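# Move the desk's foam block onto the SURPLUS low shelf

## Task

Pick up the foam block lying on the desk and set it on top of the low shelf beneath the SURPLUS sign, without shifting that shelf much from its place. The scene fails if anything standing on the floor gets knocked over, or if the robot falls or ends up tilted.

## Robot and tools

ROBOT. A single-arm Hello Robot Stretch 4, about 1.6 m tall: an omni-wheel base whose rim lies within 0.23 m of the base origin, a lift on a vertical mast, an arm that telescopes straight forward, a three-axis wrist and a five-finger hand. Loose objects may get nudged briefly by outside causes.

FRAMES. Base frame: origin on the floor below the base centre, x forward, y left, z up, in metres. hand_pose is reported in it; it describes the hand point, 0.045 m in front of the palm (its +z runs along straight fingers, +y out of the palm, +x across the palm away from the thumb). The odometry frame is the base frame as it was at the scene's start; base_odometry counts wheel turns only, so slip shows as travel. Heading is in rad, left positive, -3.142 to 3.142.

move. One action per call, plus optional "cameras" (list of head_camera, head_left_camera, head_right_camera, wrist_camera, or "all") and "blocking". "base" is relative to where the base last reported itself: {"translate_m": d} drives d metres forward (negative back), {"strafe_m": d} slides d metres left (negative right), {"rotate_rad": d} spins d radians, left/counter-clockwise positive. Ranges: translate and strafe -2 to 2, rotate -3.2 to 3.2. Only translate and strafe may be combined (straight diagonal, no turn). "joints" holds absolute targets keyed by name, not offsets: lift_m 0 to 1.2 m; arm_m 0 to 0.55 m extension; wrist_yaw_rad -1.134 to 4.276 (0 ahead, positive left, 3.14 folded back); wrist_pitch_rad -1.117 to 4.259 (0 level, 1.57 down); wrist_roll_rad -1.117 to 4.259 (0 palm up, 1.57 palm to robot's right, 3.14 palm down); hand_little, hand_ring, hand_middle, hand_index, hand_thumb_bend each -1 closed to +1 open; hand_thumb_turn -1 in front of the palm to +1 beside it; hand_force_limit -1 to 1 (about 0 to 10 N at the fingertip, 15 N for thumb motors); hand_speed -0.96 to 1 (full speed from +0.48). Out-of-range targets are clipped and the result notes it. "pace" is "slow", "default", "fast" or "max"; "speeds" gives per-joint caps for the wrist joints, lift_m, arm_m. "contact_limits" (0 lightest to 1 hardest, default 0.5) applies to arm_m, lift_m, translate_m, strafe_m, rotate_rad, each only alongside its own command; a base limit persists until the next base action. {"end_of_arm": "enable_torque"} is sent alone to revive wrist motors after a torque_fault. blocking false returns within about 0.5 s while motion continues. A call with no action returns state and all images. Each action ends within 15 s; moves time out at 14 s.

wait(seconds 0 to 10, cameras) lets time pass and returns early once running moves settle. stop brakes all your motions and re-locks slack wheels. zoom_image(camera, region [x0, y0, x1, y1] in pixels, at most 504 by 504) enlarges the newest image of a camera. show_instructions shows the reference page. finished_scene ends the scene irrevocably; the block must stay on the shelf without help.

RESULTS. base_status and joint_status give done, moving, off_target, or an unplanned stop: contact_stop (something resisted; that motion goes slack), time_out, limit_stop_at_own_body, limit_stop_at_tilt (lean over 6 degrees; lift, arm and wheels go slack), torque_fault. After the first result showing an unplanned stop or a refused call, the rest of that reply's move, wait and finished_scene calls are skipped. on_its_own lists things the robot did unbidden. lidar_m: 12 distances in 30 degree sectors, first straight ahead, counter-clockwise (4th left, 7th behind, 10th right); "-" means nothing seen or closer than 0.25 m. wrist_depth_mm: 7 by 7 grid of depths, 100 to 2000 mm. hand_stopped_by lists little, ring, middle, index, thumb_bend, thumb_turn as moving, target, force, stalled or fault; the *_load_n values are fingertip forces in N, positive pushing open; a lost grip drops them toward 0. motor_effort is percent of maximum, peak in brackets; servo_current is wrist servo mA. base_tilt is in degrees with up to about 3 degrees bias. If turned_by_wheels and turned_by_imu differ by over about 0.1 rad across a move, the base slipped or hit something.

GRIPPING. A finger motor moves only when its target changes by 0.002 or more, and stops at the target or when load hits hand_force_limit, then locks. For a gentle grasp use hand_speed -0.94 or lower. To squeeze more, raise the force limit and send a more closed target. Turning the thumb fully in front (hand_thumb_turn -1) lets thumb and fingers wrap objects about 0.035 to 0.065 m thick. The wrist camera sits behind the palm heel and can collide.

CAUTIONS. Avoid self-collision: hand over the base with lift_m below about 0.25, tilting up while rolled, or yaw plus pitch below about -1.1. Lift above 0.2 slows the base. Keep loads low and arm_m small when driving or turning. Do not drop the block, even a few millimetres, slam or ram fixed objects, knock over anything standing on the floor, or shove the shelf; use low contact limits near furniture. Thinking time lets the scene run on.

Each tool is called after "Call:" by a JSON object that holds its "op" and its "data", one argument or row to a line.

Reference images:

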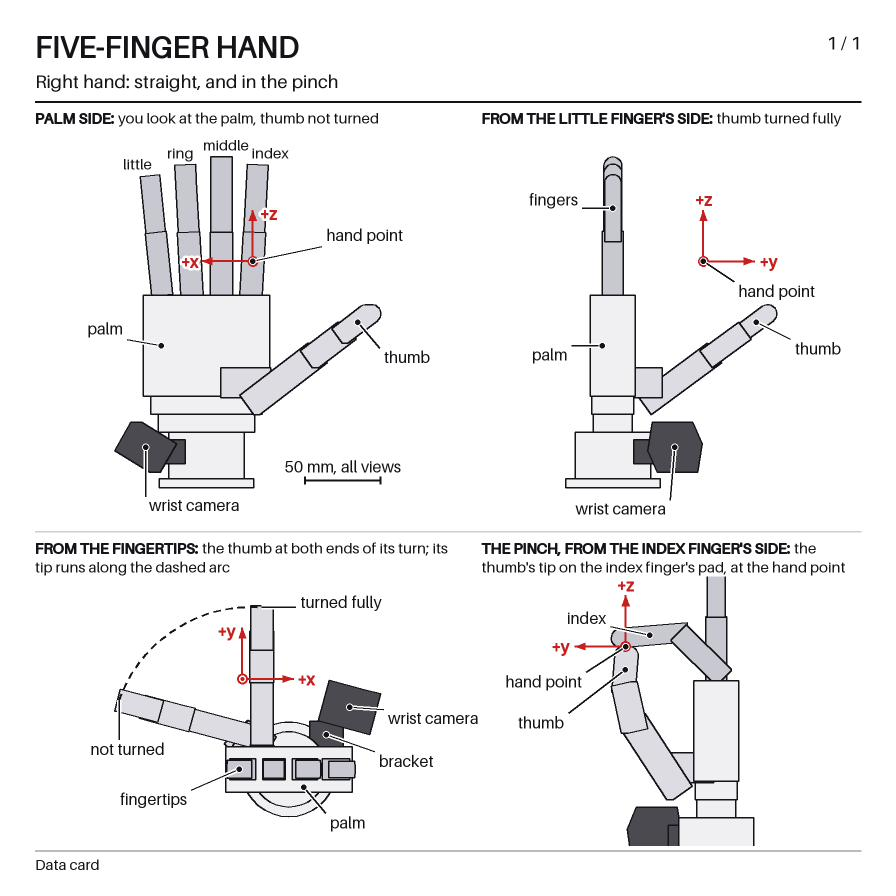

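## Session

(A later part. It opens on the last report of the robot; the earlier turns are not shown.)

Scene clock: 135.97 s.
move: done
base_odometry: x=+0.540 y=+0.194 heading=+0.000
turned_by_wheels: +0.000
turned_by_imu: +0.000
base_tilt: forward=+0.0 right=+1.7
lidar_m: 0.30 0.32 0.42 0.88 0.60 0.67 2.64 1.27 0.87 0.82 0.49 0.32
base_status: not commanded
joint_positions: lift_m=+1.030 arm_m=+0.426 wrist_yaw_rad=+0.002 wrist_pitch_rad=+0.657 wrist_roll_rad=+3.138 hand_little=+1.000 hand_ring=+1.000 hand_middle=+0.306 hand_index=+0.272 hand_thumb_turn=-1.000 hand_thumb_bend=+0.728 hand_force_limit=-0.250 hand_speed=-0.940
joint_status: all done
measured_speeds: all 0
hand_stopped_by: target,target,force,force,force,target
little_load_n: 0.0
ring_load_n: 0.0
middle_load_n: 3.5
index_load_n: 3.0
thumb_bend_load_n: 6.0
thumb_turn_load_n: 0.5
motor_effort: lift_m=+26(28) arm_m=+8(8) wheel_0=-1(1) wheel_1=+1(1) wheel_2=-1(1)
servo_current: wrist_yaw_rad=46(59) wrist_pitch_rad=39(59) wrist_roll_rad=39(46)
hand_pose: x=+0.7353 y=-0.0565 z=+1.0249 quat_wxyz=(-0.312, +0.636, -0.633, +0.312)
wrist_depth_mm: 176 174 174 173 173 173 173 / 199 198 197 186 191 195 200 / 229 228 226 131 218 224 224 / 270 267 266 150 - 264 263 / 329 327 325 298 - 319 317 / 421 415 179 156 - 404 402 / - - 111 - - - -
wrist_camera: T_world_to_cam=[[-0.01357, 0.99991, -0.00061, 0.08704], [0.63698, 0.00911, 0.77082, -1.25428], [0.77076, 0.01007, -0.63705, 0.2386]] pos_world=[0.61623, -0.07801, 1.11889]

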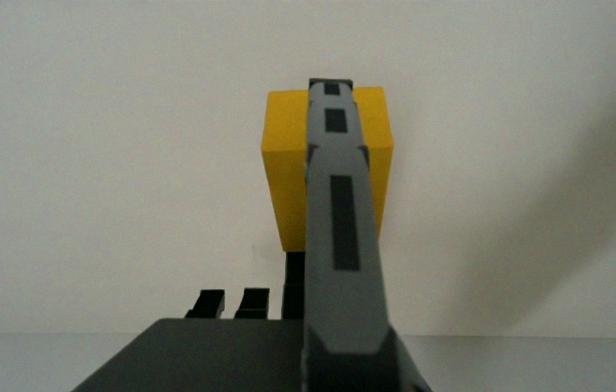

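Call:
{"op": "move", "data": {
  "joints": {"lift_m": 1.08, "arm_m": 0.05},
  "speeds": {"arm_m": 0.25},
  "cameras": ["wrist_camera"]
}}

Call:
{"op": "move", "data": {
  "base": {"translate_m": -0.7, "strafe_m": -0.19},
  "cameras": ["wrist_camera", "head_camera"]
}}

Scene clock: 146.93 s.
move: done
base_odometry: x=+0.540 y=+0.194 heading=+0.000
turned_by_wheels: +0.000
turned_by_imu: +0.002
base_tilt: forward=+0.0 right=+1.7
lidar_m: 0.31 0.31 0.43 0.88 0.60 0.68 2.64 1.26 0.87 0.81 0.50 0.33
base_status: not commanded
joint_positions: lift_m=+1.080 arm_m=+0.050 wrist_yaw_rad=+0.002 wrist_pitch_rad=+0.657 wrist_roll_rad=+3.138 hand_little=+1.000 hand_ring=+1.000 hand_middle=+0.306 hand_index=+0.272 hand_thumb_turn=-1.000 hand_thumb_bend=+0.728 hand_force_limit=-0.250 hand_speed=-0.940
joint_status: all done
measured_speeds: all 0
hand_stopped_by: target,target,force,force,force,target
little_load_n: 0.0
ring_load_n: 0.0
middle_load_n: 3.5
index_load_n: 3.5
thumb_bend_load_n: 6.0
thumb_turn_load_n: 0.5
motor_effort: lift_m=+25(29) arm_m=-8(11) wheel_0=-1(1) wheel_1=+1(1) wheel_2=-1(1)
servo_current: wrist_yaw_rad=39(65) wrist_pitch_rad=33(52) wrist_roll_rad=33(52)
hand_pose: x=+0.3599 y=-0.0565 z=+1.0749 quat_wxyz=(-0.312, +0.636, -0.633, +0.312)
wrist_depth_mm: 231 229 228 226 226 225 224 / 260 258 256 243 249 254 253 / 301 297 296 131 276 291 290 / 353 353 349 150 - 343 342 / 430 427 427 392 - 415 415 / 521 504 179 156 - 496 496 / - - 111 - - - -
wrist_camera: T_world_to_cam=[[-0.01357, 0.99991, -0.00061, 0.08197], [0.63698, 0.00911, 0.77082, -1.05364], [0.77076, 0.01007, -0.63705, 0.55988]] pos_world=[0.24073, -0.07801, 1.16889]

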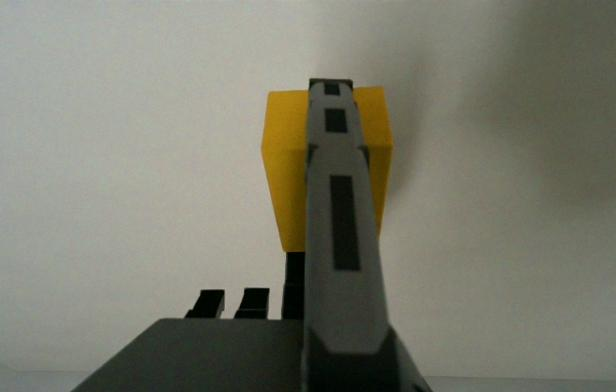

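Scene clock: 150.80 s.
move: done
base_odometry: x=-0.160 y=+0.005 heading=+0.000
turned_by_wheels: +0.000
turned_by_imu: +0.003
base_tilt: forward=+0.0 right=+1.7
lidar_m: 1.01 1.03 0.66 0.62 0.65 0.86 1.93 1.03 0.71 0.66 0.68 0.92
base_status: done
joint_positions: lift_m=+1.080 arm_m=+0.050 wrist_yaw_rad=+0.002 wrist_pitch_rad=+0.657 wrist_roll_rad=+3.138 hand_little=+1.000 hand_ring=+1.000 hand_middle=+0.306 hand_index=+0.272 hand_thumb_turn=-1.000 hand_thumb_bend=+0.728 hand_force_limit=-0.250 hand_speed=-0.940
joint_status: not commanded
measured_speeds: all 0
hand_stopped_by: target,target,force,force,force,target
little_load_n: -0.5
ring_load_n: -0.5
middle_load_n: 3.5
index_load_n: 3.0
thumb_bend_load_n: 6.0
thumb_turn_load_n: 1.0
motor_effort: lift_m=+25(26) arm_m=-8(8) wheel_0=-1(5) wheel_1=-1(9) wheel_2=+0(8)
servo_current: wrist_yaw_rad=46(72) wrist_pitch_rad=39(59) wrist_roll_rad=46(46)
hand_pose: x=+0.3599 y=-0.0565 z=+1.0749 quat_wxyz=(-0.312, +0.636, -0.633, +0.312)
wrist_depth_mm: 842 1205 1205 1205 1205 1160 1205 / 842 1229 1366 1308 1336 1397 1336 / 831 1160 1537 131 - 1537 1537 / 891 1098 1808 145 - 1756 - / 878 1118 - - - - - / 842 1118 133 - - - - / 854 - 111 - - - -
pictures: head_camera, wrist_camera
wrist_camera: T_world_to_cam=[[-0.01357, 0.99991, -0.00061, 0.08197], [0.63698, 0.00911, 0.77082, -1.05364], [0.77076, 0.01007, -0.63705, 0.55988]] pos_world=[0.24073, -0.07801, 1.16889]

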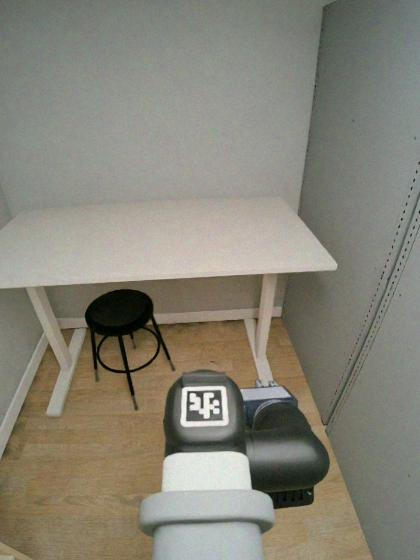

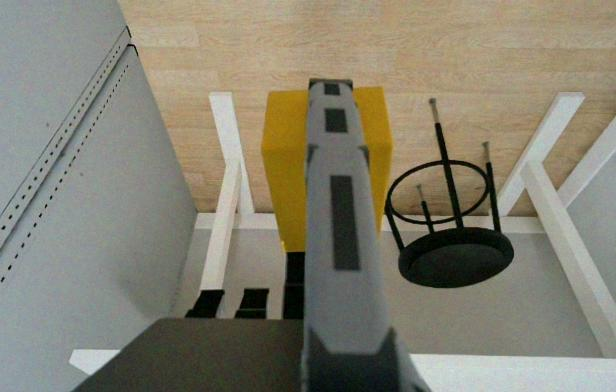

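Call:
{"op": "move", "data": {
  "base": {"translate_m": -1.39},
  "joints": {"lift_m": 0.75, "arm_m": 0.0},
  "cameras": ["head_camera"]
}}

Call:
{"op": "move", "data": {
  "base": {"rotate_rad": -1.57},
  "cameras": ["head_camera", "head_left_camera", "head_right_camera", "wrist_camera"]
}}

Scene clock: 161.13 s.
move: done
base_odometry: x=-1.550 y=+0.005 heading=+0.000
turned_by_wheels: +0.000
turned_by_imu: +0.007
base_tilt: forward=+0.0 right=+1.7
lidar_m: 2.38 0.86 0.75 0.96 0.84 0.60 0.55 0.58 0.82 1.95 0.84 1.02
base_status: done
joint_positions: lift_m=+0.750 arm_m=+0.000 wrist_yaw_rad=+0.002 wrist_pitch_rad=+0.657 wrist_roll_rad=+3.138 hand_little=+1.000 hand_ring=+1.000 hand_middle=+0.306 hand_index=+0.272 hand_thumb_turn=-1.000 hand_thumb_bend=+0.728 hand_force_limit=-0.250 hand_speed=-0.940
joint_status: all done
measured_speeds: all 0
hand_stopped_by: target,target,force,force,force,target
little_load_n: 0.0
ring_load_n: 0.0
middle_load_n: 3.0
index_load_n: 3.5
thumb_bend_load_n: 6.0
thumb_turn_load_n: 1.0
motor_effort: lift_m=+17(22) arm_m=-8(11) wheel_0=+0(7) wheel_1=+0(6) wheel_2=+0(9)
servo_current: wrist_yaw_rad=52(65) wrist_pitch_rad=33(59) wrist_roll_rad=46(52)
hand_pose: x=+0.3099 y=-0.0565 z=+0.7456 quat_wxyz=(-0.312, +0.636, -0.633, +0.312)
wrist_depth_mm: 866 878 866 854 866 866 866 / 960 1008 991 931 946 960 931 / - 1160 1138 131 - 1098 1025 / - 1336 1336 151 - 1255 1160 / - 1576 1618 1499 - 1464 1042 / - - 179 162 - 1576 1078 / - - 111 - - - 1430

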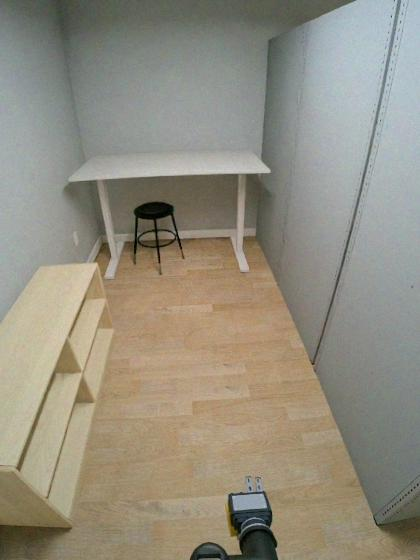

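Scene clock: 163.20 s.
move: done
base_odometry: x=-1.550 y=+0.005 heading=-1.570
turned_by_wheels: -1.570
turned_by_imu: -1.566
base_tilt: forward=+0.0 right=+1.7
lidar_m: 2.09 0.84 1.02 2.38 0.84 0.76 0.96 0.82 0.59 0.55 0.58 0.81
base_status: done
joint_positions: lift_m=+0.750 arm_m=+0.000 wrist_yaw_rad=+0.002 wrist_pitch_rad=+0.657 wrist_roll_rad=+3.138 hand_little=+1.000 hand_ring=+1.000 hand_middle=+0.306 hand_index=+0.272 hand_thumb_turn=-1.000 hand_thumb_bend=+0.728 hand_force_limit=-0.250 hand_speed=-0.940
joint_status: not commanded
measured_speeds: all 0
hand_stopped_by: target,target,force,force,force,target
little_load_n: 0.0
ring_load_n: -0.5
middle_load_n: 3.5
index_load_n: 3.5
thumb_bend_load_n: 5.5
thumb_turn_load_n: 1.0
motor_effort: lift_m=+17(17) arm_m=-9(9) wheel_0=-1(7) wheel_1=+1(8) wheel_2=+0(6)
servo_current: wrist_yaw_rad=59(65) wrist_pitch_rad=33(52) wrist_roll_rad=52(59)
hand_pose: x=+0.3099 y=-0.0565 z=+0.7456 quat_wxyz=(-0.312, +0.636, -0.633, +0.312)
wrist_depth_mm: 741 878 854 878 866 866 866 / 741 960 991 946 946 976 946 / 750 1078 1138 131 - 1060 - / 750 1098 1366 151 - - 759 / 759 1060 1618 1537 - - 691 / 759 991 179 162 - - - / 759 946 111 - - - -
wrist_camera: T_world_to_cam=[[-0.01357, 0.99991, -0.00061, 0.0811], [0.63698, 0.00911, 0.77082, -0.76794], [0.77076, 0.01007, -0.63705, 0.38849]] pos_world=[0.19083, -0.07801, 0.83949]

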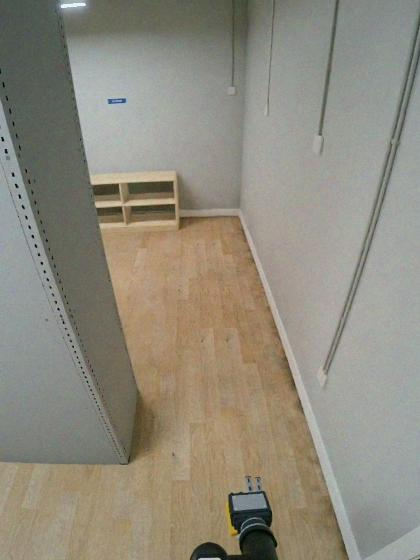

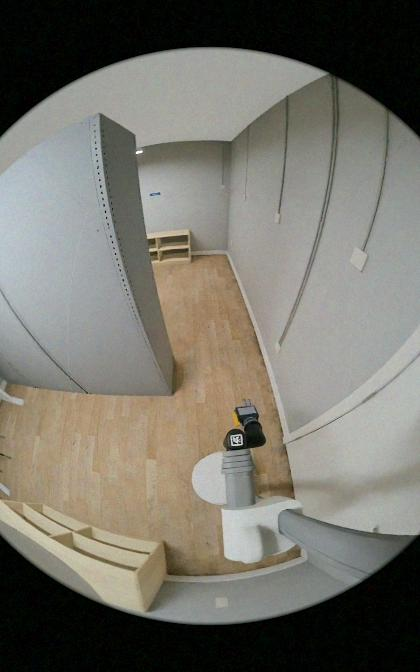

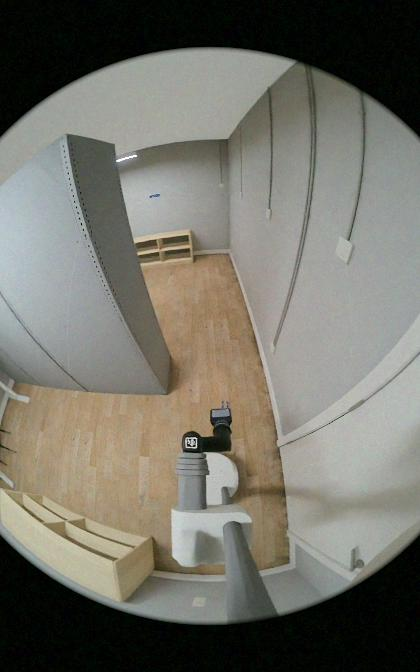

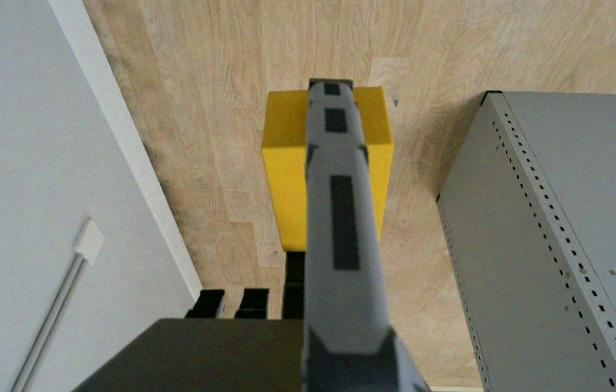

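Call:
{"op": "zoom_image", "data": {
  "camera": "head_camera",
  "region": [70, 80, 220, 240]
}}

Call:
{"op": "move", "data": {
  "base": {"translate_m": 1.2},
  "cameras": ["head_camera", "head_left_camera"]
}}

Scaled by 3.150 from the camera's image (finer frame: 1200x1600).

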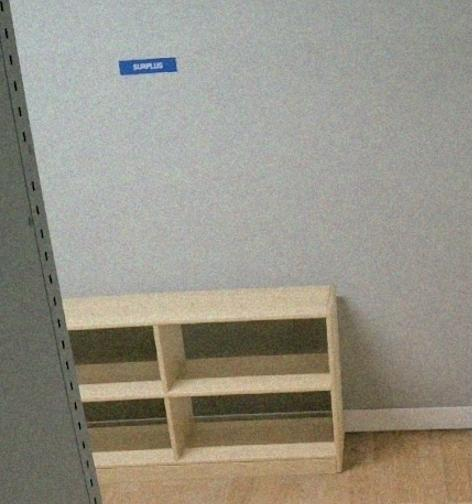

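Scene clock: 171.03 s.
move: done
base_odometry: x=-1.549 y=-1.195 heading=-1.570
turned_by_wheels: +0.000
turned_by_imu: -0.002
base_tilt: forward=-0.1 right=+1.8
lidar_m: 1.93 2.25 2.96 0.38 0.40 0.55 1.82 0.83 0.57 0.55 0.56 0.76
base_status: done
joint_positions: lift_m=+0.750 arm_m=+0.000 wrist_yaw_rad=+0.002 wrist_pitch_rad=+0.657 wrist_roll_rad=+3.138 hand_little=+1.000 hand_ring=+1.000 hand_middle=+0.306 hand_index=+0.272 hand_thumb_turn=-1.000 hand_thumb_bend=+0.728 hand_force_limit=-0.250 hand_speed=-0.940
joint_status: not commanded
measured_speeds: all 0
hand_stopped_by: target,target,force,force,force,target
little_load_n: 0.0
ring_load_n: 0.0
middle_load_n: 3.5
index_load_n: 3.0
thumb_bend_load_n: 6.0
thumb_turn_load_n: 1.0
motor_effort: lift_m=+18(18) arm_m=-8(9) wheel_0=-1(7) wheel_1=+1(6) wheel_2=+1(8)
servo_current: wrist_yaw_rad=39(65) wrist_pitch_rad=46(59) wrist_roll_rad=39(52)
hand_pose: x=+0.3099 y=-0.0565 z=+0.7455 quat_wxyz=(-0.312, +0.636, -0.633, +0.312)
wrist_depth_mm: 683 866 878 866 854 866 854 / 683 931 991 931 931 960 976 / 683 1008 1138 131 - 1098 1098 / 683 1025 1336 151 - 1308 1336 / 699 976 1618 1499 - 1618 1576 / 699 976 178 163 - 1983 1983 / 707 878 111 - - - -

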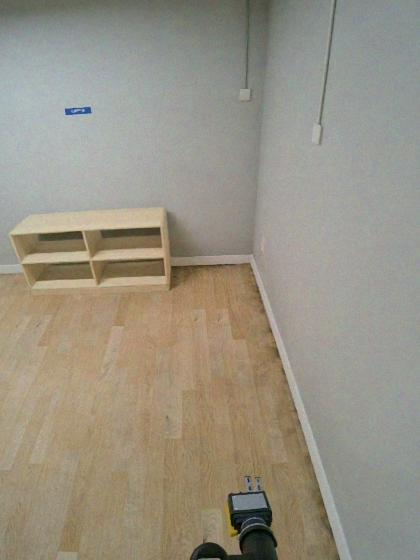

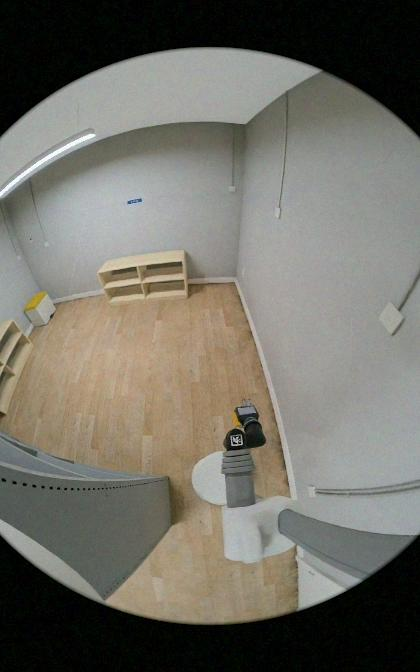

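Call:
{"op": "move", "data": {
  "base": {"translate_m": 0.5},
  "cameras": []
}}

Call:
{"op": "move", "data": {
  "base": {"translate_m": 0.6, "strafe_m": 0.8},
  "joints": {"lift_m": 0.68},
  "cameras": ["head_camera", "head_left_camera", "wrist_camera"]
}}

Scene clock: 183.37 s.
move: done
base_odometry: x=-1.549 y=-1.695 heading=-1.570
turned_by_wheels: +0.000
turned_by_imu: +0.000
base_tilt: forward=+0.0 right=+1.7
lidar_m: 1.72 1.74 2.89 2.13 0.68 0.61 2.33 0.79 0.55 0.51 0.54 0.75
base_status: done
joint_positions: lift_m=+0.750 arm_m=+0.000 wrist_yaw_rad=+0.002 wrist_pitch_rad=+0.657 wrist_roll_rad=+3.138 hand_little=+1.000 hand_ring=+1.000 hand_middle=+0.306 hand_index=+0.272 hand_thumb_turn=-1.000 hand_thumb_bend=+0.728 hand_force_limit=-0.250 hand_speed=-0.940
joint_status: not commanded
measured_speeds: all 0
hand_stopped_by: target,target,force,force,force,target
little_load_n: 0.0
ring_load_n: -0.5
middle_load_n: 3.5
index_load_n: 3.5
thumb_bend_load_n: 6.0
thumb_turn_load_n: 1.0
motor_effort: lift_m=+18(18) arm_m=-8(9) wheel_0=-1(6) wheel_1=+0(6) wheel_2=+1(9)
servo_current: wrist_yaw_rad=46(65) wrist_pitch_rad=39(52) wrist_roll_rad=39(52)
hand_pose: x=+0.3099 y=-0.0565 z=+0.7455 quat_wxyz=(-0.312, +0.636, -0.633, +0.312)
wrist_depth_mm: 661 854 866 854 866 866 866 / 647 946 991 931 946 976 946 / 661 976 1138 131 - 1118 1098 / 668 1008 1366 150 - 1281 1308 / 668 1008 1661 1537 - 1576 1576 / 676 931 178 156 - 1661 1808 / 683 842 111 - - - 1537

Scene clock: 188.17 s.
move: done
base_odometry: x=-0.749 y=-2.294 heading=-1.570
turned_by_wheels: +0.000
turned_by_imu: -0.001
base_tilt: forward=+0.0 right=+1.7
lidar_m: 1.07 1.12 2.04 2.05 1.59 1.15 1.08 1.09 1.37 1.29 1.34 1.12
base_status: done
joint_positions: lift_m=+0.680 arm_m=+0.000 wrist_yaw_rad=+0.002 wrist_pitch_rad=+0.657 wrist_roll_rad=+3.138 hand_little=+1.000 hand_ring=+1.000 hand_middle=+0.306 hand_index=+0.272 hand_thumb_turn=-1.000 hand_thumb_bend=+0.728 hand_force_limit=-0.250 hand_speed=-0.940
joint_status: all done
measured_speeds: all 0
hand_stopped_by: target,target,force,force,force,target
little_load_n: 0.0
ring_load_n: 0.0
middle_load_n: 3.5
index_load_n: 3.0
thumb_bend_load_n: 6.0
thumb_turn_load_n: 1.0
motor_effort: lift_m=+17(19) arm_m=-8(9) wheel_0=+0(5) wheel_1=+0(9) wheel_2=-1(6)
servo_current: wrist_yaw_rad=46(65) wrist_pitch_rad=39(59) wrist_roll_rad=33(52)
hand_pose: x=+0.3099 y=-0.0565 z=+0.6756 quat_wxyz=(-0.312, +0.636, -0.633, +0.312)
wrist_depth_mm: 809 798 798 798 788 788 778 / 917 904 904 854 866 891 891 / 1060 1025 1042 131 - 1008 1025 / 1255 1182 1160 151 - 1138 1160 / 1464 1205 1336 178 - 1281 1205 / - 960 179 163 - 1060 1008 / - - 111 - - - 1060
wrist_camera: T_world_to_cam=[[-0.01357, 0.99991, -0.00061, 0.08105], [0.63698, 0.00911, 0.77082, -0.71392], [0.77076, 0.01007, -0.63705, 0.34398]] pos_world=[0.19073, -0.07801, 0.76949]

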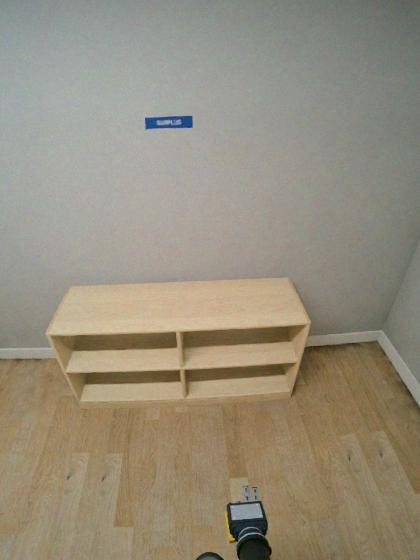

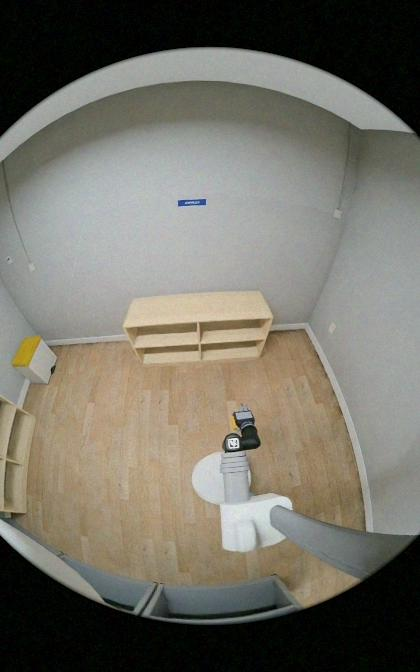

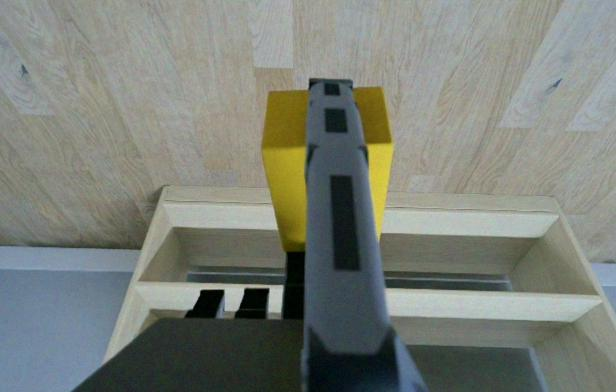

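Call:
{"op": "move", "data": {
  "base": {"rotate_rad": 0.06},
  "joints": {"lift_m": 0.77},
  "cameras": []
}}

Call:
{"op": "move", "data": {
  "base": {"translate_m": 0.58, "strafe_m": 0.1},
  "cameras": ["head_camera", "wrist_camera"]
}}

Scene clock: 198.60 s.
move: done
base_odometry: x=-0.749 y=-2.294 heading=-1.511
turned_by_wheels: +0.060
turned_by_imu: +0.061
base_tilt: forward=+0.0 right=+1.7
lidar_m: 1.07 1.13 2.15 2.06 1.49 1.11 1.07 1.12 1.33 1.28 1.36 1.12
base_status: done
joint_positions: lift_m=+0.770 arm_m=+0.000 wrist_yaw_rad=+0.002 wrist_pitch_rad=+0.657 wrist_roll_rad=+3.138 hand_little=+1.000 hand_ring=+1.000 hand_middle=+0.306 hand_index=+0.272 hand_thumb_turn=-1.000 hand_thumb_bend=+0.728 hand_force_limit=-0.250 hand_speed=-0.940
joint_status: all done
measured_speeds: all 0
hand_stopped_by: target,target,force,force,force,target
little_load_n: 0.0
ring_load_n: 0.0
middle_load_n: 3.5
index_load_n: 3.0
thumb_bend_load_n: 6.0
thumb_turn_load_n: 1.0
motor_effort: lift_m=+25(28) arm_m=-8(9) wheel_0=-1(4) wheel_1=-1(4) wheel_2=-2(4)
servo_current: wrist_yaw_rad=39(59) wrist_pitch_rad=46(59) wrist_roll_rad=52(52)
hand_pose: x=+0.3099 y=-0.0565 z=+0.7649 quat_wxyz=(-0.312, +0.636, -0.633, +0.312)
wrist_depth_mm: 904 891 891 891 891 878 878 / 1008 1008 1008 960 960 991 1008 / 1160 1182 1160 131 - 1160 1138 / 1430 1308 1229 150 - 1229 1336 / - 1042 1118 178 - 1308 1499 / - 1060 179 162 - 1160 1078 / - 831 111 - - - 946

Scene clock: 202.03 s.
move: done
base_odometry: x=-0.614 y=-2.867 heading=-1.510
turned_by_wheels: +0.000
turned_by_imu: +0.001
base_tilt: forward=+0.0 right=+1.7
lidar_m: 0.51 0.54 0.75 1.91 2.03 1.71 1.65 1.97 1.46 1.40 0.72 0.54
base_status: done
joint_positions: lift_m=+0.770 arm_m=+0.000 wrist_yaw_rad=+0.002 wrist_pitch_rad=+0.657 wrist_roll_rad=+3.138 hand_little=+1.000 hand_ring=+1.000 hand_middle=+0.306 hand_index=+0.272 hand_thumb_turn=-1.000 hand_thumb_bend=+0.728 hand_force_limit=-0.250 hand_speed=-0.940
joint_status: not commanded
measured_speeds: all 0
hand_stopped_by: target,target,force,force,force,target
little_load_n: 0.0
ring_load_n: -0.5
middle_load_n: 3.5
index_load_n: 3.5
thumb_bend_load_n: 6.0
thumb_turn_load_n: 1.0
motor_effort: lift_m=+25(25) arm_m=-8(8) wheel_0=+1(5) wheel_1=+1(8) wheel_2=+1(8)
servo_current: wrist_yaw_rad=33(65) wrist_pitch_rad=26(59) wrist_roll_rad=39(52)
hand_pose: x=+0.3099 y=-0.0565 z=+0.7649 quat_wxyz=(-0.312, +0.636, -0.633, +0.312)
wrist_depth_mm: 778 788 809 798 809 809 798 / 609 609 603 585 621 627 820 / 707 699 699 131 - 683 683 / 415 430 427 150 - 778 768 / 496 492 484 445 - 469 469 / 603 597 179 156 - 597 591 / 668 683 111 - - - -
wrist_camera: T_world_to_cam=[[-0.01357, 0.99991, -0.00061, 0.08111], [0.63698, 0.00911, 0.77082, -0.78283], [0.77076, 0.01007, -0.63705, 0.40093]] pos_world=[0.19073, -0.07801, 0.85889]

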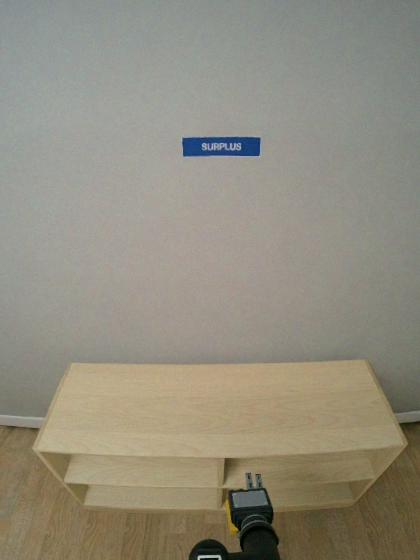

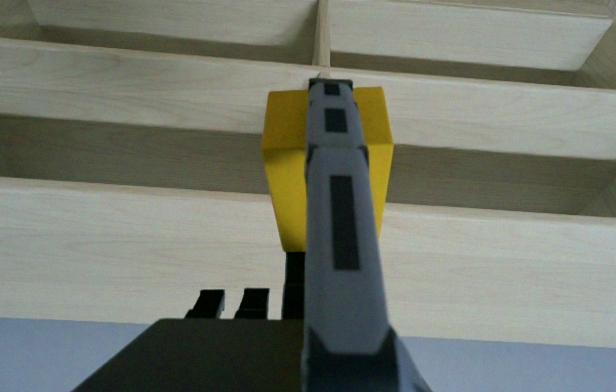

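Call:
{"op": "move", "data": {
  "joints": {"arm_m": 0.34},
  "speeds": {"arm_m": 0.25},
  "cameras": ["head_camera", "wrist_camera"]
}}

Call:
{"op": "move", "data": {
  "joints": {"lift_m": 0.68},
  "pace": "slow",
  "contact_limits": {"lift_m": 0.1},
  "cameras": ["wrist_camera"]
}}

Scene clock: 209.77 s.
move: done
base_odometry: x=-0.614 y=-2.867 heading=-1.510
turned_by_wheels: +0.000
turned_by_imu: +0.001
base_tilt: forward=+0.0 right=+1.7
lidar_m: 0.51 0.54 0.75 1.90 2.03 1.72 1.65 1.96 1.45 1.39 0.72 0.53
base_status: not commanded
joint_positions: lift_m=+0.770 arm_m=+0.340 wrist_yaw_rad=+0.002 wrist_pitch_rad=+0.657 wrist_roll_rad=+3.138 hand_little=+1.000 hand_ring=+1.000 hand_middle=+0.306 hand_index=+0.272 hand_thumb_turn=-1.000 hand_thumb_bend=+0.728 hand_force_limit=-0.250 hand_speed=-0.940
joint_status: all done
measured_speeds: all 0
hand_stopped_by: target,target,force,force,force,target
little_load_n: 0.0
ring_load_n: 0.0
middle_load_n: 3.5
index_load_n: 3.0
thumb_bend_load_n: 6.0
thumb_turn_load_n: 1.0
motor_effort: lift_m=+25(25) arm_m=+8(11) wheel_0=+1(1) wheel_1=+1(1) wheel_2=+1(1)
servo_current: wrist_yaw_rad=39(59) wrist_pitch_rad=52(52) wrist_roll_rad=39(52)
hand_pose: x=+0.6493 y=-0.0565 z=+0.7649 quat_wxyz=(-0.312, +0.636, -0.633, +0.312)
wrist_depth_mm: 260 258 256 255 255 253 253 / 294 293 290 276 279 287 286 / 340 338 336 131 312 330 327 / 399 399 394 150 - 387 384 / 427 436 449 436 - 466 473 / 392 399 179 156 - 433 436 / 357 368 111 - - - 394
wrist_camera: T_world_to_cam=[[-0.01357, 0.99991, -0.00061, 0.08571], [0.63698, 0.00911, 0.77082, -0.99909], [0.77076, 0.01007, -0.63705, 0.13926]] pos_world=[0.53023, -0.07801, 0.85889]

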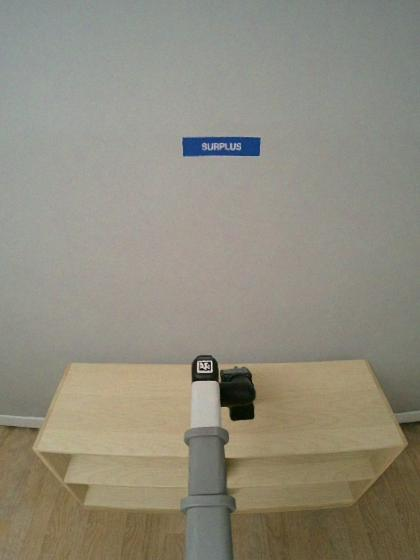

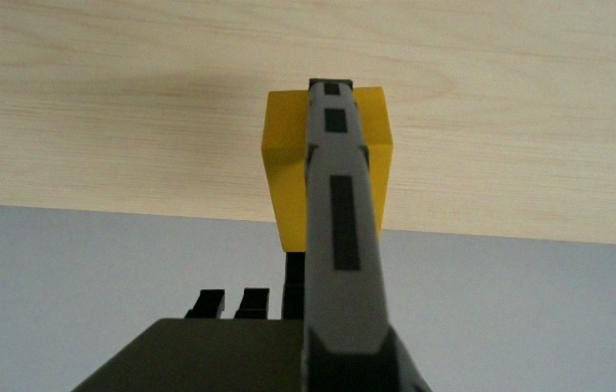

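Scene clock: 211.40 s.
move: done
base_odometry: x=-0.614 y=-2.867 heading=-1.510
turned_by_wheels: +0.000
turned_by_imu: +0.000
base_tilt: forward=+0.0 right=+1.7
lidar_m: 0.51 0.54 0.76 1.91 2.04 1.73 1.65 1.94 1.47 1.41 0.73 0.53
base_status: not commanded
joint_positions: lift_m=+0.680 arm_m=+0.340 wrist_yaw_rad=+0.002 wrist_pitch_rad=+0.657 wrist_roll_rad=+3.138 hand_little=+1.000 hand_ring=+1.000 hand_middle=+0.306 hand_index=+0.272 hand_thumb_turn=-1.000 hand_thumb_bend=+0.728 hand_force_limit=-0.250 hand_speed=-0.940
joint_status: all done
measured_speeds: all 0
hand_stopped_by: target,target,force,force,force,target
little_load_n: 0.0
ring_load_n: -0.5
middle_load_n: 3.5
index_load_n: 3.0
thumb_bend_load_n: 5.5
thumb_turn_load_n: 0.5
motor_effort: lift_m=+17(24) arm_m=+8(9) wheel_0=+1(1) wheel_1=+1(1) wheel_2=+1(1)
servo_current: wrist_yaw_rad=52(72) wrist_pitch_rad=52(52) wrist_roll_rad=46(46)
contact_limits: lift_m 0.1
hand_pose: x=+0.6493 y=-0.0565 z=+0.6756 quat_wxyz=(-0.312, +0.636, -0.633, +0.312)
wrist_depth_mm: 167 166 165 164 163 163 162 / 189 187 186 176 180 184 183 / 218 216 215 131 206 211 211 / 257 255 253 151 - 248 246 / 312 310 309 283 - 300 298 / 387 392 179 156 - 379 375 / 359 368 111 - - - 399
wrist_camera: T_world_to_cam=[[-0.01357, 0.99991, -0.00061, 0.08566], [0.63698, 0.00911, 0.77082, -0.93026], [0.77076, 0.01007, -0.63705, 0.08237]] pos_world=[0.53023, -0.07801, 0.76959]

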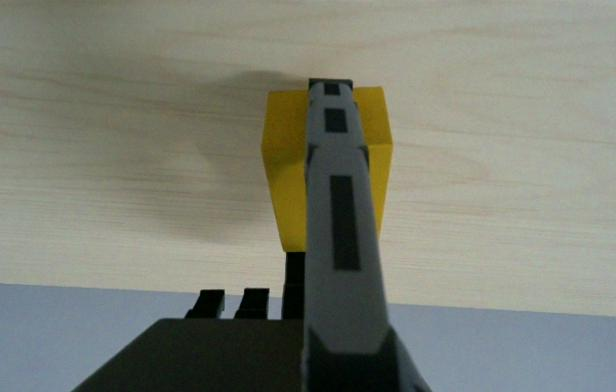

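Call:
{"op": "move", "data": {
  "joints": {"lift_m": 0.648},
  "pace": "slow",
  "contact_limits": {"lift_m": 0.1},
  "cameras": ["wrist_camera"]
}}

Scene clock: 217.83 s.
move: done
base_odometry: x=-0.614 y=-2.867 heading=-1.510
turned_by_wheels: +0.000
turned_by_imu: +0.001
base_tilt: forward=+0.0 right=+1.7
lidar_m: 0.49 0.54 0.75 1.91 2.03 1.70 1.64 1.96 1.45 1.41 0.71 0.53
base_status: not commanded
joint_positions: lift_m=+0.648 arm_m=+0.340 wrist_yaw_rad=+0.002 wrist_pitch_rad=+0.657 wrist_roll_rad=+3.138 hand_little=+1.000 hand_ring=+1.000 hand_middle=+0.306 hand_index=+0.272 hand_thumb_turn=-1.000 hand_thumb_bend=+0.728 hand_force_limit=-0.250 hand_speed=-0.940
joint_status: all done
measured_speeds: all 0
hand_stopped_by: target,target,force,force,force,target
little_load_n: 0.0
ring_load_n: -0.5
middle_load_n: 3.5
index_load_n: 3.0
thumb_bend_load_n: 5.5
thumb_turn_load_n: 1.0
motor_effort: lift_m=+17(18) arm_m=+8(9) wheel_0=+1(1) wheel_1=+1(1) wheel_2=+1(1)
servo_current: wrist_yaw_rad=52(65) wrist_pitch_rad=46(59) wrist_roll_rad=39(46)
contact_limits: lift_m 0.1
hand_pose: x=+0.6493 y=-0.0565 z=+0.6436 quat_wxyz=(-0.312, +0.636, -0.633, +0.312)
wrist_depth_mm: 133 132 132 131 130 130 130 / 151 150 149 141 147 147 146 / 174 173 171 131 165 169 168 / 206 204 203 150 - 198 197 / 250 249 247 226 - 238 237 / 320 317 179 156 - 301 301 / 359 368 111 - - - 392
wrist_camera: T_world_to_cam=[[-0.01357, 0.99991, -0.00061, 0.08564], [0.63698, 0.00911, 0.77082, -0.90559], [0.77076, 0.01007, -0.63705, 0.06198]] pos_world=[0.53023, -0.07801, 0.73759]

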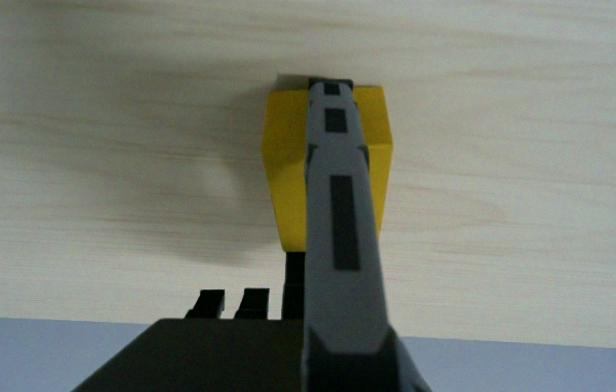

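Call:
{"op": "move", "data": {
  "joints": {"lift_m": 0.6455},
  "pace": "slow",
  "contact_limits": {"lift_m": 0.0},
  "cameras": ["wrist_camera"]
}}

Scene clock: 221.73 s.
move: done
base_odometry: x=-0.614 y=-2.867 heading=-1.510
turned_by_wheels: +0.000
turned_by_imu: +0.001
base_tilt: forward=+0.0 right=+1.7
lidar_m: 0.51 0.55 0.75 1.91 2.05 1.71 1.65 1.98 1.43 1.41 0.72 0.52
base_status: not commanded
joint_positions: lift_m=+0.646 arm_m=+0.340 wrist_yaw_rad=+0.002 wrist_pitch_rad=+0.657 wrist_roll_rad=+3.138 hand_little=+1.000 hand_ring=+1.000 hand_middle=+0.306 hand_index=+0.272 hand_thumb_turn=-1.000 hand_thumb_bend=+0.728 hand_force_limit=-0.250 hand_speed=-0.940
joint_status: all done
measured_speeds: all 0
hand_stopped_by: target,target,force,force,force,target
little_load_n: 0.0
ring_load_n: 0.0
middle_load_n: 3.0
index_load_n: 3.0
thumb_bend_load_n: 6.0
thumb_turn_load_n: 1.0
motor_effort: lift_m=+16(18) arm_m=+8(9) wheel_0=+1(1) wheel_1=+1(1) wheel_2=+1(1)
servo_current: wrist_yaw_rad=46(52) wrist_pitch_rad=39(46) wrist_roll_rad=46(46)
contact_limits: lift_m 0
hand_pose: x=+0.6493 y=-0.0565 z=+0.6412 quat_wxyz=(-0.312, +0.636, -0.633, +0.312)
wrist_depth_mm: 131 131 130 129 129 128 128 / 149 147 146 141 142 145 144 / 171 170 169 131 167 166 165 / 202 201 199 151 - 195 194 / 246 245 242 222 - 236 235 / 315 312 179 156 - 298 297 / 357 368 111 - - - 392
wrist_camera: T_world_to_cam=[[-0.01357, 0.99991, -0.00061, 0.08564], [0.63698, 0.00911, 0.77082, -0.90366], [0.77076, 0.01007, -0.63705, 0.06039]] pos_world=[0.53023, -0.07801, 0.73509]

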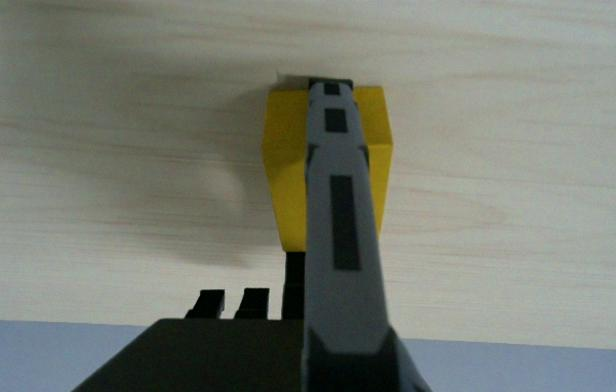

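Call:
{"op": "move", "data": {
  "joints": {"hand_thumb_bend": 0.85, "hand_index": 0.45, "hand_middle": 0.45, "hand_speed": -0.9},
  "cameras": []
}}

Call:
{"op": "move", "data": {
  "joints": {"hand_thumb_bend": 1, "hand_index": 1, "hand_middle": 1, "hand_speed": -0.4},
  "cameras": ["wrist_camera"]
}}

Scene clock: 226.03 s.
move: done
base_odometry: x=-0.614 y=-2.867 heading=-1.510
turned_by_wheels: +0.000
turned_by_imu: +0.001
base_tilt: forward=+0.0 right=+1.7
lidar_m: 0.50 0.54 0.75 1.91 2.04 1.73 1.64 1.95 1.46 1.40 0.73 0.54
base_status: not commanded
joint_positions: lift_m=+0.646 arm_m=+0.340 wrist_yaw_rad=+0.002 wrist_pitch_rad=+0.657 wrist_roll_rad=+3.138 hand_little=+1.000 hand_ring=+1.000 hand_middle=+0.450 hand_index=+0.450 hand_thumb_turn=-1.000 hand_thumb_bend=+0.850 hand_force_limit=-0.250 hand_speed=-0.900
joint_status: all done
measured_speeds: all 0
hand_stopped_by: target,target,target,target,target,target
little_load_n: 0.0
ring_load_n: 0.0
middle_load_n: 0.0
index_load_n: 0.0
thumb_bend_load_n: 0.0
thumb_turn_load_n: 0.0
motor_effort: lift_m=+16(16) arm_m=+8(9) wheel_0=+1(1) wheel_1=+1(1) wheel_2=+1(1)
servo_current: wrist_yaw_rad=59(65) wrist_pitch_rad=46(59) wrist_roll_rad=33(46)
contact_limits: lift_m 0
hand_pose: x=+0.6493 y=-0.0565 z=+0.6412 quat_wxyz=(-0.312, +0.636, -0.633, +0.312)
wrist_depth_mm: 131 130 130 128 128 128 128 / 148 147 146 138 144 144 144 / 170 169 169 131 161 166 165 / 202 201 199 146 - 195 193 / 245 244 241 180 - 236 235 / 315 312 179 158 - 297 297 / 359 366 111 - - 384 389

Scene clock: 226.83 s.
move: done
base_odometry: x=-0.614 y=-2.867 heading=-1.510
turned_by_wheels: +0.000
turned_by_imu: +0.000
base_tilt: forward=+0.0 right=+1.7
lidar_m: 0.50 0.54 0.76 1.91 2.05 1.71 1.65 1.97 1.45 1.40 0.71 0.53
base_status: not commanded
joint_positions: lift_m=+0.646 arm_m=+0.340 wrist_yaw_rad=+0.002 wrist_pitch_rad=+0.657 wrist_roll_rad=+3.138 hand_little=+1.000 hand_ring=+1.000 hand_middle=+1.000 hand_index=+1.000 hand_thumb_turn=-1.000 hand_thumb_bend=+1.000 hand_force_limit=-0.250 hand_speed=-0.400
joint_status: all done
measured_speeds: all 0
hand_stopped_by: target,target,target,target,target,target
little_load_n: 0.0
ring_load_n: 0.0
middle_load_n: 0.0
index_load_n: 0.0
thumb_bend_load_n: 0.0
thumb_turn_load_n: 0.0
motor_effort: lift_m=+16(16) arm_m=+8(8) wheel_0=+1(1) wheel_1=+1(1) wheel_2=+1(1)
servo_current: wrist_yaw_rad=59(59) wrist_pitch_rad=39(52) wrist_roll_rad=46(46)
contact_limits: lift_m 0
hand_pose: x=+0.6493 y=-0.0565 z=+0.6412 quat_wxyz=(-0.312, +0.636, -0.633, +0.312)
wrist_depth_mm: 131 130 129 126 128 128 127 / 148 147 146 142 144 144 144 / 171 169 169 134 166 166 165 / 201 200 198 146 - 195 193 / 246 243 241 231 - 235 235 / 315 310 179 179 - 298 296 / 357 366 111 - - 384 392
wrist_camera: T_world_to_cam=[[-0.01357, 0.99991, -0.00061, 0.08564], [0.63698, 0.00911, 0.77082, -0.90366], [0.77076, 0.01007, -0.63705, 0.06039]] pos_world=[0.53023, -0.07801, 0.73509]

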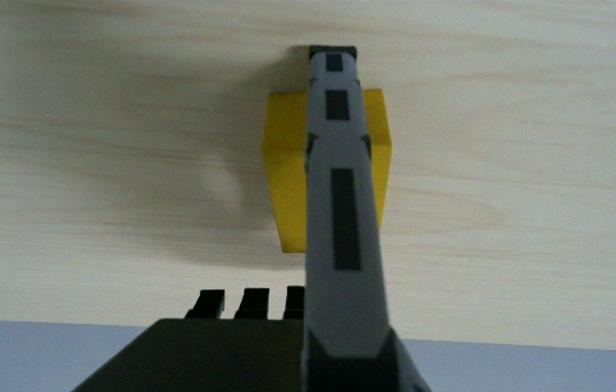

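Released. Raise and back off.

Call:
{"op": "move", "data": {
  "joints": {"lift_m": 0.78},
  "pace": "slow",
  "cameras": ["wrist_camera"]
}}

Call:
{"op": "move", "data": {
  "joints": {"arm_m": 0.0},
  "cameras": ["head_camera"]
}}

Scene clock: 233.17 s.
move: done
base_odometry: x=-0.614 y=-2.867 heading=-1.510
turned_by_wheels: +0.000
turned_by_imu: +0.001
base_tilt: forward=+0.0 right=+1.7
lidar_m: 0.50 0.54 0.75 1.91 2.04 1.72 1.65 1.96 1.46 1.40 0.74 0.52
base_status: not commanded
joint_positions: lift_m=+0.780 arm_m=+0.340 wrist_yaw_rad=+0.002 wrist_pitch_rad=+0.657 wrist_roll_rad=+3.138 hand_little=+1.000 hand_ring=+1.000 hand_middle=+1.000 hand_index=+1.000 hand_thumb_turn=-1.000 hand_thumb_bend=+1.000 hand_force_limit=-0.250 hand_speed=-0.400
joint_status: all done
measured_speeds: all 0
hand_stopped_by: target,target,target,target,target,target
little_load_n: 0.0
ring_load_n: -0.5
middle_load_n: 0.0
index_load_n: 0.0
thumb_bend_load_n: 0.0
thumb_turn_load_n: 0.0
motor_effort: lift_m=+26(29) arm_m=+8(9) wheel_0=+1(1) wheel_1=+1(1) wheel_2=+1(1)
servo_current: wrist_yaw_rad=39(65) wrist_pitch_rad=39(52) wrist_roll_rad=33(46)
hand_pose: x=+0.6493 y=-0.0565 z=+0.7749 quat_wxyz=(-0.312, +0.636, -0.633, +0.312)
wrist_depth_mm: 270 268 267 231 264 264 263 / 306 301 303 262 291 297 298 / 353 351 347 345 - 342 340 / 415 413 410 410 - 402 397 / 430 439 445 455 - 480 477 / 392 399 179 179 - 430 442 / 357 366 111 - - - 394
wrist_camera: T_world_to_cam=[[-0.01357, 0.99991, -0.00061, 0.08572], [0.63698, 0.00911, 0.77082, -1.0068], [0.77076, 0.01007, -0.63705, 0.14563]] pos_world=[0.53023, -0.07801, 0.86889]

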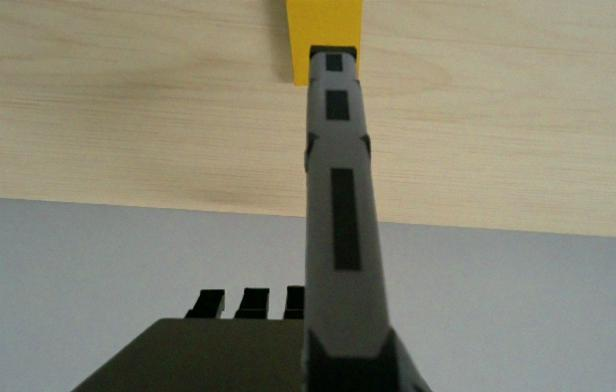

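Scene clock: 235.30 s.
move: done
base_odometry: x=-0.614 y=-2.867 heading=-1.510
turned_by_wheels: +0.000
turned_by_imu: +0.001
base_tilt: forward=+0.0 right=+1.8
lidar_m: 0.50 0.54 0.77 1.91 2.04 1.71 1.64 1.97 1.47 1.41 0.72 0.52
base_status: not commanded
joint_positions: lift_m=+0.780 arm_m=+0.000 wrist_yaw_rad=+0.002 wrist_pitch_rad=+0.657 wrist_roll_rad=+3.138 hand_little=+1.000 hand_ring=+1.000 hand_middle=+1.000 hand_index=+1.000 hand_thumb_turn=-1.000 hand_thumb_bend=+1.000 hand_force_limit=-0.250 hand_speed=-0.400
joint_status: all done
measured_speeds: all 0
hand_stopped_by: target,target,target,target,target,target
little_load_n: 0.0
ring_load_n: 0.0
middle_load_n: 0.0
index_load_n: 0.0
thumb_bend_load_n: 0.0
thumb_turn_load_n: 0.0
motor_effort: lift_m=+25(26) arm_m=-8(11) wheel_0=+1(1) wheel_1=+1(1) wheel_2=+1(1)
servo_current: wrist_yaw_rad=46(65) wrist_pitch_rad=46(59) wrist_roll_rad=39(46)
hand_pose: x=+0.3099 y=-0.0565 z=+0.7749 quat_wxyz=(-0.312, +0.636, -0.633, +0.312)
wrist_depth_mm: 788 809 809 798 798 809 809 / 621 615 615 591 621 640 640 / 723 715 707 707 - 691 699 / 436 433 449 445 - 759 759 / 508 512 504 480 - 492 488 / 621 621 179 180 - 621 615 / 676 - 111 - - - -

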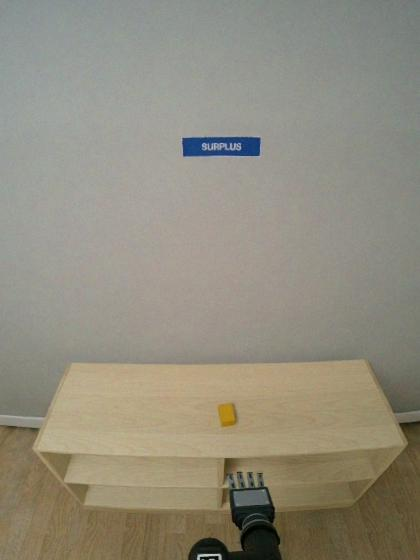

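The block rests in the middle of the shelf under the SURPLUS sign.

Call:
{"op": "finished_scene", "data": {

}}

The scene is finished: the task was done.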